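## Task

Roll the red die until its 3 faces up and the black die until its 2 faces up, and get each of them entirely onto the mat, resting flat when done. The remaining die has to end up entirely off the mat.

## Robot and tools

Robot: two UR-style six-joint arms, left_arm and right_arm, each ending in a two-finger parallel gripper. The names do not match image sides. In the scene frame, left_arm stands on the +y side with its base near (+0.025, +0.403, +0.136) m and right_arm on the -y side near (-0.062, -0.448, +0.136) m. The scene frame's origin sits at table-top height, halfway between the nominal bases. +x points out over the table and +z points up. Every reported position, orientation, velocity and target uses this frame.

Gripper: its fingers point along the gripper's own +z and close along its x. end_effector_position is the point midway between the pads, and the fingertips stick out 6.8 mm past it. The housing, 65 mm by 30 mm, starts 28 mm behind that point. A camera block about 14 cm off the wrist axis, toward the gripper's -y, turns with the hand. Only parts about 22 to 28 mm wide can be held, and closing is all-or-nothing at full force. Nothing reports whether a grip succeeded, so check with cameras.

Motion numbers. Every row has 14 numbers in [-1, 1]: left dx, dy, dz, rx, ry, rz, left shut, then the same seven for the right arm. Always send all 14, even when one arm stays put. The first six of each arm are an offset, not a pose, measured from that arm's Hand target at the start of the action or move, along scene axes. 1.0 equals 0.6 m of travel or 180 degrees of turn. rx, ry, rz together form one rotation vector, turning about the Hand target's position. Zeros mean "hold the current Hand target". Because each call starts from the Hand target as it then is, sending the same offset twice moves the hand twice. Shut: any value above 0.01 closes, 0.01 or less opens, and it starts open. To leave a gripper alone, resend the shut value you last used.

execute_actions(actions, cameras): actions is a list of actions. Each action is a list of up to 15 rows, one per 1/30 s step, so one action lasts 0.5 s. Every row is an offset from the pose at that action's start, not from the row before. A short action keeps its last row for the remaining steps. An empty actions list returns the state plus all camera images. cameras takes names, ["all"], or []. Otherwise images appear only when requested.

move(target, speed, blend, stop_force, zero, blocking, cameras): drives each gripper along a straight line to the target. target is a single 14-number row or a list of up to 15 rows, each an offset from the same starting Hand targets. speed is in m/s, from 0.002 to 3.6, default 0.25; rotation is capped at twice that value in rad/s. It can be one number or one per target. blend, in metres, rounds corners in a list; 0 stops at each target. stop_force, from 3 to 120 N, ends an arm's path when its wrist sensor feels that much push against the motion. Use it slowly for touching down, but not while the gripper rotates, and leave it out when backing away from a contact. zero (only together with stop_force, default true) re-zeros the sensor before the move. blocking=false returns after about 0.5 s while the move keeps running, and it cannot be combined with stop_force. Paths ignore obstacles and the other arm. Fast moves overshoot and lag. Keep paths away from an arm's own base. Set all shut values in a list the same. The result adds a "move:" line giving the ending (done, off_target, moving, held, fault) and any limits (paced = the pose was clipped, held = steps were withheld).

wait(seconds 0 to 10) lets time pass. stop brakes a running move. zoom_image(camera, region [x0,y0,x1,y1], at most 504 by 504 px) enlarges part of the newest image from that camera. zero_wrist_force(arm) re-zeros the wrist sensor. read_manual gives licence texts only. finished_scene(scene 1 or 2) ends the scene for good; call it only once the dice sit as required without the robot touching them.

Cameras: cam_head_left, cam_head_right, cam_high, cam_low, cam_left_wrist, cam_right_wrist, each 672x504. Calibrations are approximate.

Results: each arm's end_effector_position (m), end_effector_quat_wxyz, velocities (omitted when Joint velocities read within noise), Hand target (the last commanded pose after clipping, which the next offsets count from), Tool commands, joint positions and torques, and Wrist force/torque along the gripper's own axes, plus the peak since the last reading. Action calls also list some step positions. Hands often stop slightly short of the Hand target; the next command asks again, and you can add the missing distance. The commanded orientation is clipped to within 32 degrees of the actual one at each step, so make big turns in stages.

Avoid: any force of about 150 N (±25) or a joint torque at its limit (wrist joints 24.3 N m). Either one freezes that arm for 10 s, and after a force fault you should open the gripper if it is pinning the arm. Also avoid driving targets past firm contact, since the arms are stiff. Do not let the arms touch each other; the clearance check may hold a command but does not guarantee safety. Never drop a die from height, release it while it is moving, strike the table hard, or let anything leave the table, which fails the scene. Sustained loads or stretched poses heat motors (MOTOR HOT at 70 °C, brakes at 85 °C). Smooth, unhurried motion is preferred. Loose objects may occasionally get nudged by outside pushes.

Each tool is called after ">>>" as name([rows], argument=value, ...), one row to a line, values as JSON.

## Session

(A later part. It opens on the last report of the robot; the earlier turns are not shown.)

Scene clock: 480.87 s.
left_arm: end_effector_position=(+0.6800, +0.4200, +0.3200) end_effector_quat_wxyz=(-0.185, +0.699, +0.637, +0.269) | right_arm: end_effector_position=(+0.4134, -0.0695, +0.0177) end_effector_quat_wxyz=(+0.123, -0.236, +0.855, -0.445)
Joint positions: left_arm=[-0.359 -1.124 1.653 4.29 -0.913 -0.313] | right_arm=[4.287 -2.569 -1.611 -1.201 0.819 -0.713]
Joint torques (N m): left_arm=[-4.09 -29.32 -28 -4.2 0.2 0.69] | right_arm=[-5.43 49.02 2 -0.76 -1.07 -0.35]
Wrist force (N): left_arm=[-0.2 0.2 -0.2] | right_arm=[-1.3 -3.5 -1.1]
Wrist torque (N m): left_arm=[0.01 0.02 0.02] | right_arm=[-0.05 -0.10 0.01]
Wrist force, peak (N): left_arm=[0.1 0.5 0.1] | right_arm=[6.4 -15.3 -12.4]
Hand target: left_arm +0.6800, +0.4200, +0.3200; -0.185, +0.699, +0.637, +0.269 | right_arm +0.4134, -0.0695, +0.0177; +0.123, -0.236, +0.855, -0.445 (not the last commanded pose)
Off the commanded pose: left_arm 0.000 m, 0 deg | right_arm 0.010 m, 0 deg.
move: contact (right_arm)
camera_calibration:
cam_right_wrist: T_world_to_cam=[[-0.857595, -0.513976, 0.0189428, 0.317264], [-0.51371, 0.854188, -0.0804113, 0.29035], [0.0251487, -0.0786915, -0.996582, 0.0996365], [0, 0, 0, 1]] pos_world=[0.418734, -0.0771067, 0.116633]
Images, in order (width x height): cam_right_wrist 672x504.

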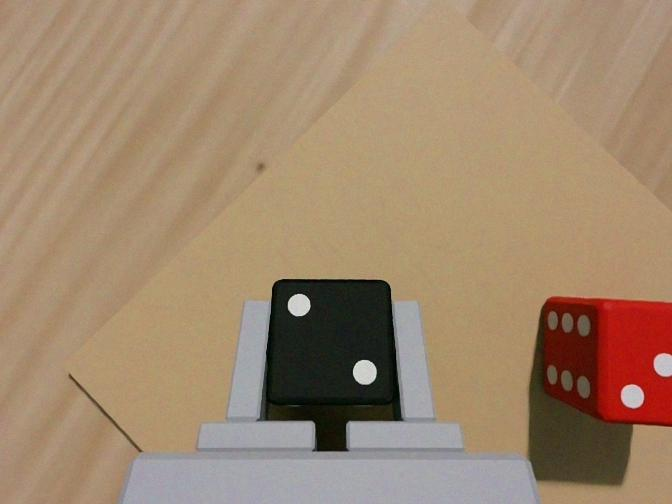

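>>> move([
  [0,0,0,0,0,0,0, 0,0,0,0,0,0,0],
  [0,0,0,0,0,0,0, -0.0246,0.0410,0.0335,0,0,0,0],
  [0,0,0,0,0,0,0, -0.0598,0.0995,0.19,0,0,0,0],
], speed=[0.05,0.06,0.2], blend=[0,0.005,0], cameras=["cam_right_wrist","cam_high"])

>>> zoom_image(camera="cam_right_wrist", region=[280, 110, 520, 290])

Scene clock: 487.80 s.
left_arm: end_effector_position=(+0.6800, +0.4200, +0.3200) end_effector_quat_wxyz=(-0.185, +0.699, +0.637, +0.269) | right_arm: end_effector_position=(+0.3775, -0.0098, +0.1316) end_effector_quat_wxyz=(+0.123, -0.236, +0.855, -0.445)
Joint positions: left_arm=[-0.359 -1.124 1.653 4.29 -0.913 -0.313] | right_arm=[4.374 -2.396 -1.532 -1.512 0.875 -0.624]
Joint torques (N m): left_arm=[-3.87 -29.76 -27.8 -4.11 0.16 0.75] | right_arm=[-4.62 52 12 -0.74 -3.64 -1.89]
Wrist force (N): left_arm=[0.2 0.3 -0.1] | right_arm=[0.2 0.2 0.5]
Wrist torque (N m): left_arm=[0.02 -0.01 0.02] | right_arm=[-0.03 -0.10 -0.04]
Wrist force, peak (N): left_arm=[-0.1 0.5 -0.2] | right_arm=[-1.3 -4.2 -1.4]
Hand target: left_arm +0.6800, +0.4200, +0.3200; -0.185, +0.699, +0.637, +0.269 | right_arm +0.3775, -0.0098, +0.1317; +0.123, -0.236, +0.855, -0.445
Off the commanded pose: left_arm 0.000 m, 0 deg | right_arm 0.000 m, 0 deg.
move: done
camera_calibration:
cam_right_wrist: T_world_to_cam=[[-0.857592, -0.513987, 0.0188061, 0.315033], [-0.51371, 0.85419, -0.0803773, 0.230064], [0.0252489, -0.0785918, -0.996587, 0.218713], [0, 0, 0, 1]] pos_world=[0.382834, -0.0174065, 0.230534]
Images, in order (width x height): cam_high 672x504, cam_right_wrist 672x504.

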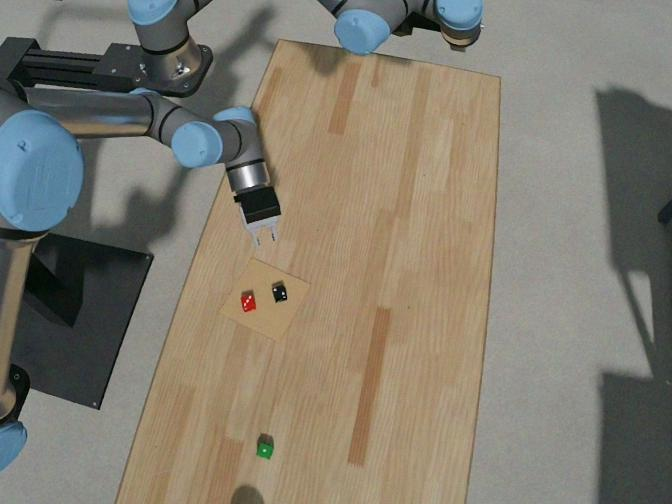

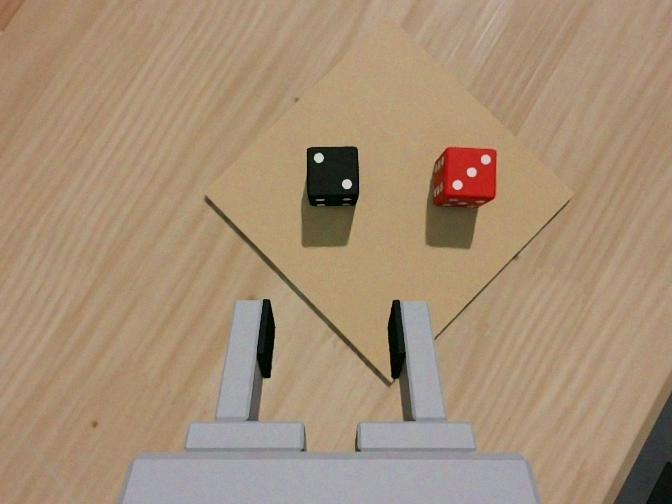

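Scaled by 2.100 from the camera's 672x504 image, which has a finer 960x720 frame.

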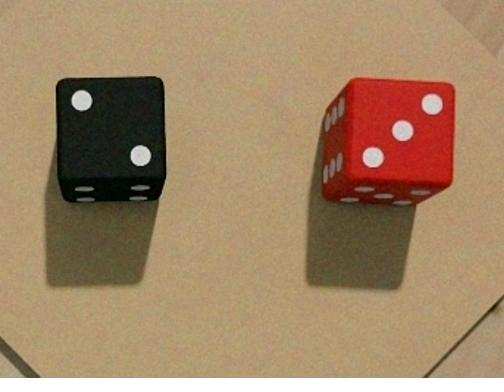

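>>> finished_scene(scene=2)

The scene is finished: the task was done.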